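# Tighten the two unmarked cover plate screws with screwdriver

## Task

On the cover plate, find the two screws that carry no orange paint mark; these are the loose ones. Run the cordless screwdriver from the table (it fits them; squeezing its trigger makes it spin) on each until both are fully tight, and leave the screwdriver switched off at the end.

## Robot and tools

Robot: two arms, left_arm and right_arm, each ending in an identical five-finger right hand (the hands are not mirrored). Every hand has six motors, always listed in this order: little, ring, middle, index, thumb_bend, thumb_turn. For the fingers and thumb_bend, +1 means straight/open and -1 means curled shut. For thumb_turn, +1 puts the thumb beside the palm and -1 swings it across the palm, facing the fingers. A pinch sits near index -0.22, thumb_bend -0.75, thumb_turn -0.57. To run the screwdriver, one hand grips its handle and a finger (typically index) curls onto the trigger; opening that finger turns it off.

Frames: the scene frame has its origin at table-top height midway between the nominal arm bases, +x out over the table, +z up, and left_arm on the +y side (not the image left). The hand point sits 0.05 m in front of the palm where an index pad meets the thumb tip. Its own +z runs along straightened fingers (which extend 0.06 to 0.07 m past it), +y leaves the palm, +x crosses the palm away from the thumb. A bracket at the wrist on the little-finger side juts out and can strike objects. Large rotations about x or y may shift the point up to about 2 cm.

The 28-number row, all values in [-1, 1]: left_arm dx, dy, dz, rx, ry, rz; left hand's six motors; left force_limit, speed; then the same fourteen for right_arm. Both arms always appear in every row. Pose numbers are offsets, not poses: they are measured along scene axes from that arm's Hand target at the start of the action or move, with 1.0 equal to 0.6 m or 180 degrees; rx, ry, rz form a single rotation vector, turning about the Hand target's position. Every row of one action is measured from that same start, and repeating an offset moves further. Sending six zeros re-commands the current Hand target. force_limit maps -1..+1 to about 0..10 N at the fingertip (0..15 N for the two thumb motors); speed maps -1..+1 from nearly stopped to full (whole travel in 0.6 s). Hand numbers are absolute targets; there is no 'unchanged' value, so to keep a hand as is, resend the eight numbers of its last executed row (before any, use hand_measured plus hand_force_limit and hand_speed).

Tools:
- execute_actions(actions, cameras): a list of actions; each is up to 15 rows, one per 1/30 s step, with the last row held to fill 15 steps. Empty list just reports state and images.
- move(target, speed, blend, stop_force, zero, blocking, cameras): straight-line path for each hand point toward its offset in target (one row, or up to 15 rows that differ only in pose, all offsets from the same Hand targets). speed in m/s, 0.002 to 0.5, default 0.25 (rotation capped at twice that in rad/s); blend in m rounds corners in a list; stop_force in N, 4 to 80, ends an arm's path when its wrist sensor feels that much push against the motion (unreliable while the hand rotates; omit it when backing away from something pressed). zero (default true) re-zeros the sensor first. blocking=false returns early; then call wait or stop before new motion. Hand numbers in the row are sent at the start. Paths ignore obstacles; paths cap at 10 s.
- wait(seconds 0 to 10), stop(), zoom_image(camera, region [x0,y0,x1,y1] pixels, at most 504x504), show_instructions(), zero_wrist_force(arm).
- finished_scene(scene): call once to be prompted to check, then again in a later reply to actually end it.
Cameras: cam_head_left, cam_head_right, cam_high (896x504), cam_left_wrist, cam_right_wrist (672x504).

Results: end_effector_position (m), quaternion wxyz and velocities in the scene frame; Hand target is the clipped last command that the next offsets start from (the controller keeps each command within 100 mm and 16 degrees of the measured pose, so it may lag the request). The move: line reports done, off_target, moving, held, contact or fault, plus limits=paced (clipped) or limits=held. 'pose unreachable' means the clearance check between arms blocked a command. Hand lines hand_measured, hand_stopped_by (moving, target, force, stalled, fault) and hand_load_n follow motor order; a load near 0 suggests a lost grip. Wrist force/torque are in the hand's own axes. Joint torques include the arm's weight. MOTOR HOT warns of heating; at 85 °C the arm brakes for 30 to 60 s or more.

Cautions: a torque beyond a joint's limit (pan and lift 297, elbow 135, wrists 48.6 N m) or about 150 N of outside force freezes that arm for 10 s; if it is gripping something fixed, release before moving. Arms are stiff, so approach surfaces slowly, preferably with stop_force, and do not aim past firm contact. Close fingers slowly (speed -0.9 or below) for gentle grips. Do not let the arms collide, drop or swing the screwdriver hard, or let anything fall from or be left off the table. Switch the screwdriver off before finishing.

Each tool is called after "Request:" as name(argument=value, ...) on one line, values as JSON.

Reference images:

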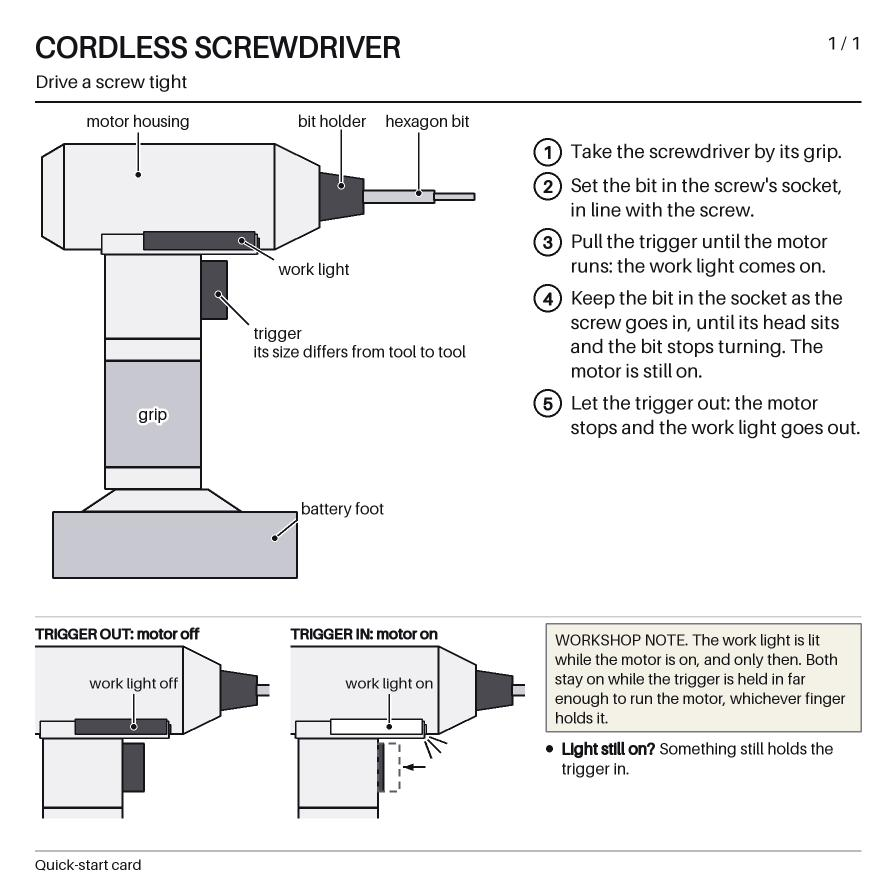

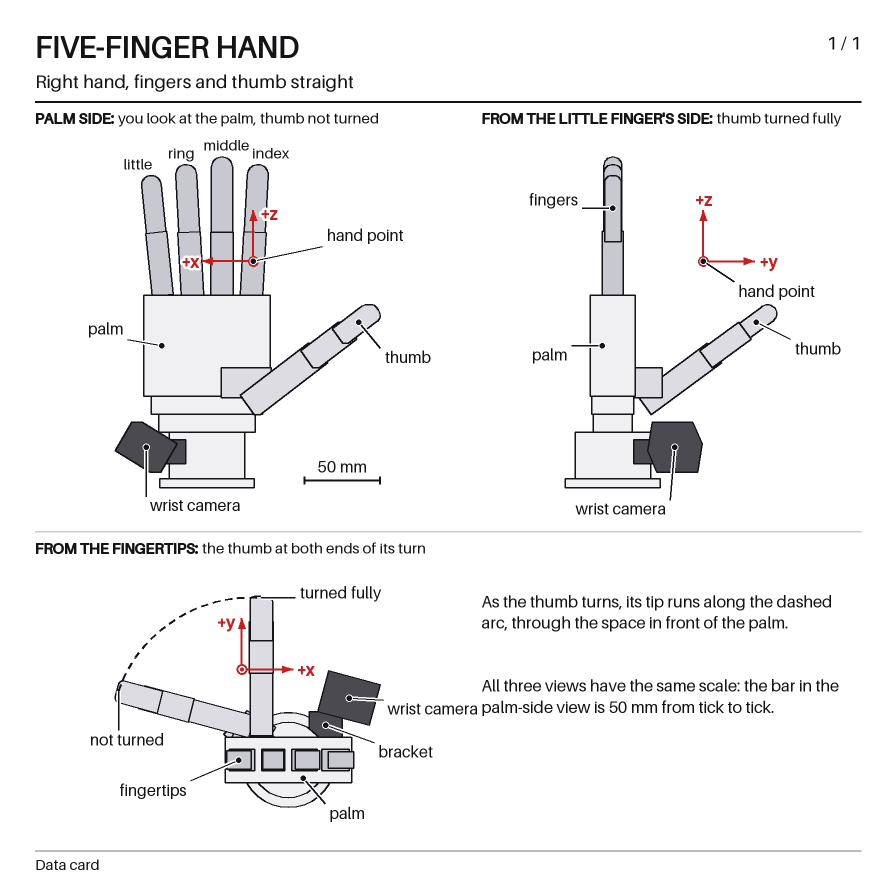

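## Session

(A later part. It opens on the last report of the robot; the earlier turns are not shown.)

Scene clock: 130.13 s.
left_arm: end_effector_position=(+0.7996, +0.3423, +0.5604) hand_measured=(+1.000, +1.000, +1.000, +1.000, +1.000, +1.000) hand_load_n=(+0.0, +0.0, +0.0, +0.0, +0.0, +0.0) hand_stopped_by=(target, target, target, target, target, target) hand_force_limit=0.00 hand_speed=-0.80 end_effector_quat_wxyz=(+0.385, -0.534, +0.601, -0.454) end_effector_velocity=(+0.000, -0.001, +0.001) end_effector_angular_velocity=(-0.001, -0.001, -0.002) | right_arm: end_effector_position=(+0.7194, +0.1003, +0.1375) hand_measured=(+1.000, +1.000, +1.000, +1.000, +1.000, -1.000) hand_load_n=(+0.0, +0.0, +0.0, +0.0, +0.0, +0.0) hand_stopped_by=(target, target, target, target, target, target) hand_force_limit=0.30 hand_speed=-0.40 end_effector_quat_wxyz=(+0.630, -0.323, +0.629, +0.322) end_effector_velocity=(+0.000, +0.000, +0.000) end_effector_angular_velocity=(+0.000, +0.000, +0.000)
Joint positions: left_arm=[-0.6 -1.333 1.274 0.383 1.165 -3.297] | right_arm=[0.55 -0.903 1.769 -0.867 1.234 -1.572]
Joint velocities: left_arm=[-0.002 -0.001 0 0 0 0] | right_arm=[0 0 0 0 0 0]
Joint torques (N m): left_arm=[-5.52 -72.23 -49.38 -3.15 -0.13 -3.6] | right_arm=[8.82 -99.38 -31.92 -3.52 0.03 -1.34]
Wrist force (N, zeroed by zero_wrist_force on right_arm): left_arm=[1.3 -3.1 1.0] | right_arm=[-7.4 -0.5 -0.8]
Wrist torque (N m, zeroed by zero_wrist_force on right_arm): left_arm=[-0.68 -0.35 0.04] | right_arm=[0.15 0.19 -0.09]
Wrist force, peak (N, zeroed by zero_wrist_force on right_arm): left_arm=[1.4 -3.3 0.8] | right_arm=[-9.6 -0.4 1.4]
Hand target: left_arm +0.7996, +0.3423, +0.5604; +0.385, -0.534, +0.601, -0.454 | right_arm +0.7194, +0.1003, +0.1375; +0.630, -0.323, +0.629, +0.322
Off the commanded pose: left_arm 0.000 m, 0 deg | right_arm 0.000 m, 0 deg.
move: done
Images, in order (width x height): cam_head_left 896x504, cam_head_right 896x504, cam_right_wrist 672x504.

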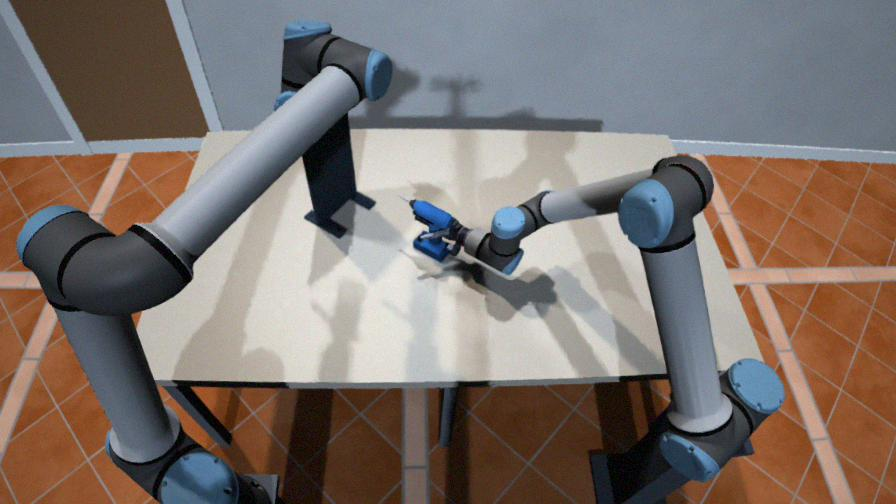

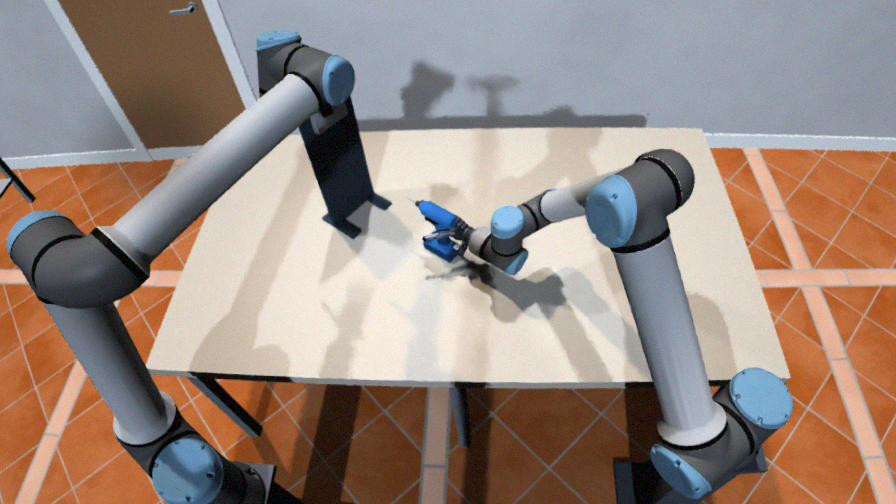

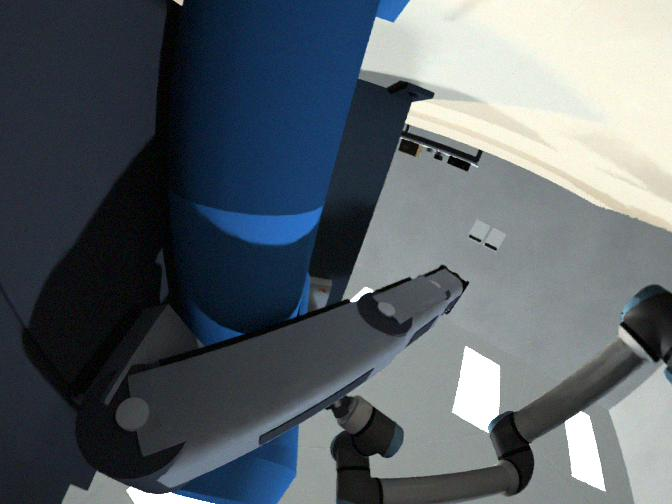

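Request:
move(target=[[0,0,0,0,0,0,1,1,1,1,1,1,0,-0.8,0.0108,-0.0078,0,0,0,0,1,1,1,1,1,-1,0.3,-0.4],[0,0,0,0,0,0,1,1,1,1,1,1,0,-0.8,-0.1837,-0.2785,0,0,0,0,1,1,1,1,1,-1,0.3,-0.4],[0,0,0,0,0,0,1,1,1,1,1,1,0,-0.8,-0.2037,-0.3063,0.15,0,0,0,1,1,1,1,1,-1,0.3,-0.4]], speed=[0.02,0.08,0.12], cameras=["cam_head_left","cam_head_right","cam_high","cam_left_wrist"])

Request:
zoom_image(camera="cam_head_right", region=[390, 170, 510, 290])

Request:
zoom_image(camera="cam_left_wrist", region=[350, 180, 470, 315])

Scene clock: 134.43 s.
left_arm: end_effector_position=(+0.7996, +0.3423, +0.5604) hand_measured=(+1.000, +1.000, +1.000, +1.000, +1.000, +1.000) hand_load_n=(+0.0, +0.0, +0.0, +0.0, +0.0, +0.0) hand_stopped_by=(target, target, target, target, target, target) hand_force_limit=0.00 hand_speed=-0.80 end_effector_quat_wxyz=(+0.385, -0.534, +0.601, -0.454) end_effector_velocity=(+0.000, -0.001, +0.000) end_effector_angular_velocity=(+0.000, +0.000, +0.000) | right_arm: end_effector_position=(+0.5972, -0.0837, +0.2272) hand_measured=(+1.000, +1.000, +1.000, +1.000, +1.000, -1.000) hand_load_n=(+0.0, +0.0, +0.0, +0.0, +0.0, +0.0) hand_stopped_by=(target, target, target, target, target, target) hand_force_limit=0.30 hand_speed=-0.40 end_effector_quat_wxyz=(+0.630, -0.323, +0.629, +0.322) end_effector_velocity=(+0.000, +0.000, +0.000) end_effector_angular_velocity=(+0.000, +0.000, +0.001)
Joint positions: left_arm=[-0.6 -1.333 1.274 0.383 1.165 -3.297] | right_arm=[0.399 -1.282 2.195 -0.914 1.083 -1.571]
Joint velocities: left_arm=[-0.001 0 0 0 0 -0.001] | right_arm=[0.001 0 0 0.001 0 0]
Joint torques (N m): left_arm=[-5.56 -70.49 -49.15 -2.67 0.33 -3.75] | right_arm=[13.11 -65.45 -33.29 -2.21 1.65 -1.87]
Wrist force (N, zeroed by zero_wrist_force on right_arm): left_arm=[1.2 -2.7 1.1] | right_arm=[-8.7 1.0 0.0]
Wrist torque (N m, zeroed by zero_wrist_force on right_arm): left_arm=[-0.64 -0.33 0.04] | right_arm=[0.15 0.29 -0.16]
Wrist force, peak (N, zeroed by zero_wrist_force on right_arm): left_arm=[1.0 -3.3 1.2] | right_arm=[-10.0 0.8 -0.3]
Hand target: left_arm +0.7996, +0.3423, +0.5604; +0.385, -0.534, +0.601, -0.454 | right_arm +0.5972, -0.0836, +0.2272; +0.630, -0.323, +0.629, +0.322
Off the commanded pose: left_arm 0.000 m, 0 deg | right_arm 0.000 m, 0 deg.
move: done
Images, in order (width x height): cam_head_left 896x504, cam_head_right 896x504, cam_high 896x504, cam_left_wrist 672x504.

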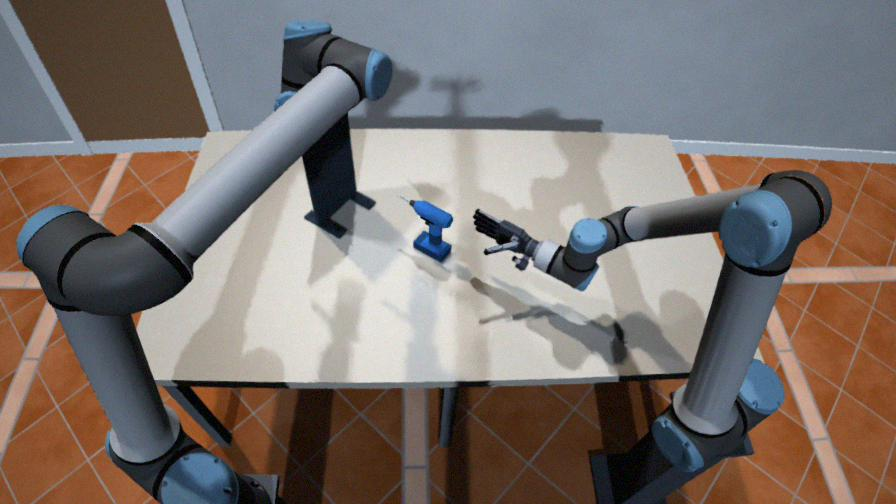

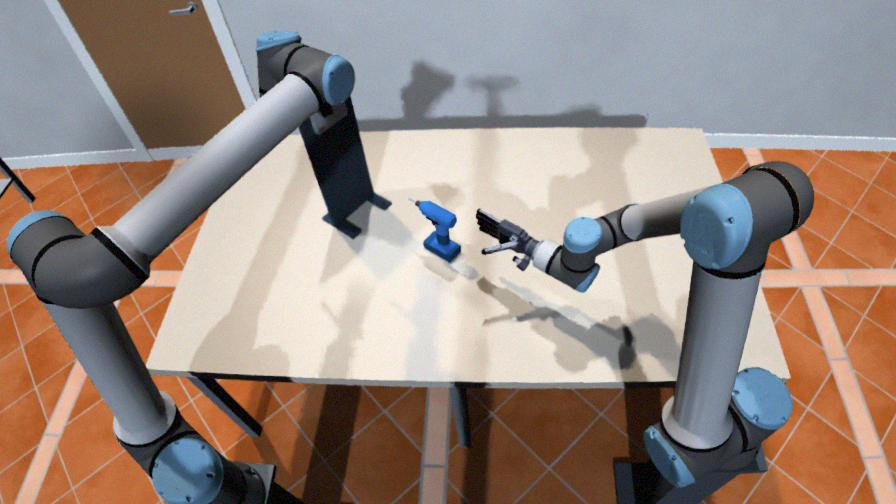

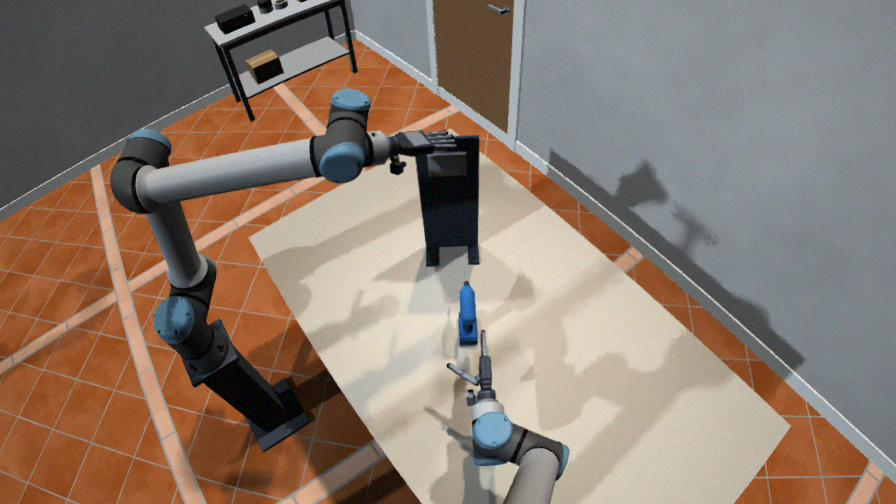

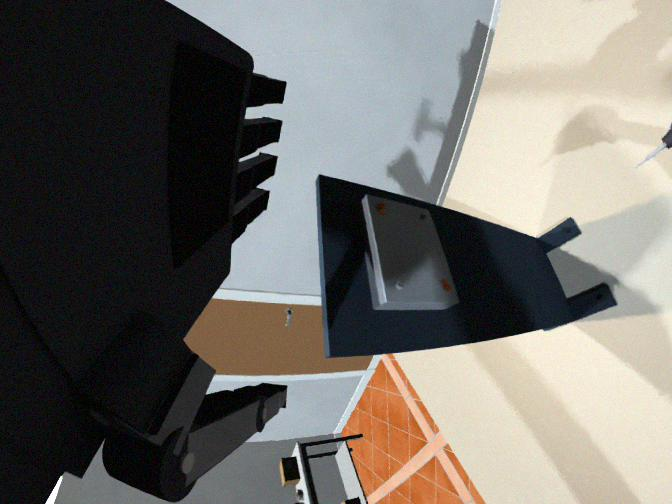

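Scaled by 4.200.

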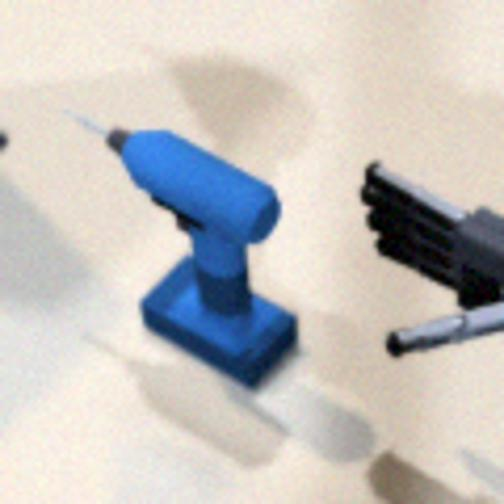

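Scaled by 3.733 from the camera's 672x504 image, which has a finer 960x720 frame.

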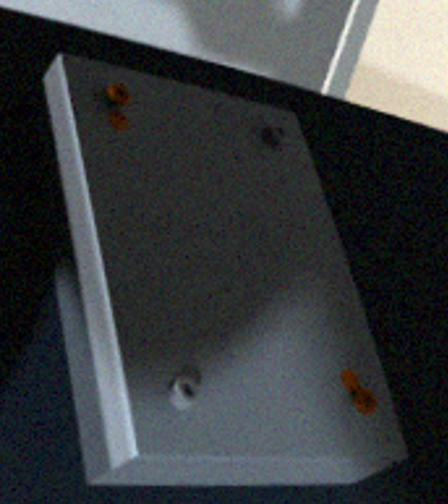

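Tool stands, light off, both screws seated.

Request:
finished_scene(scene=2)

This call ended nothing. Check each condition of the task against the scene as it is now, look again where you are not sure, and mend what is not met. Then call finished_scene again.

Request:
finished_scene(scene=2)

The scene is finished: the task was done.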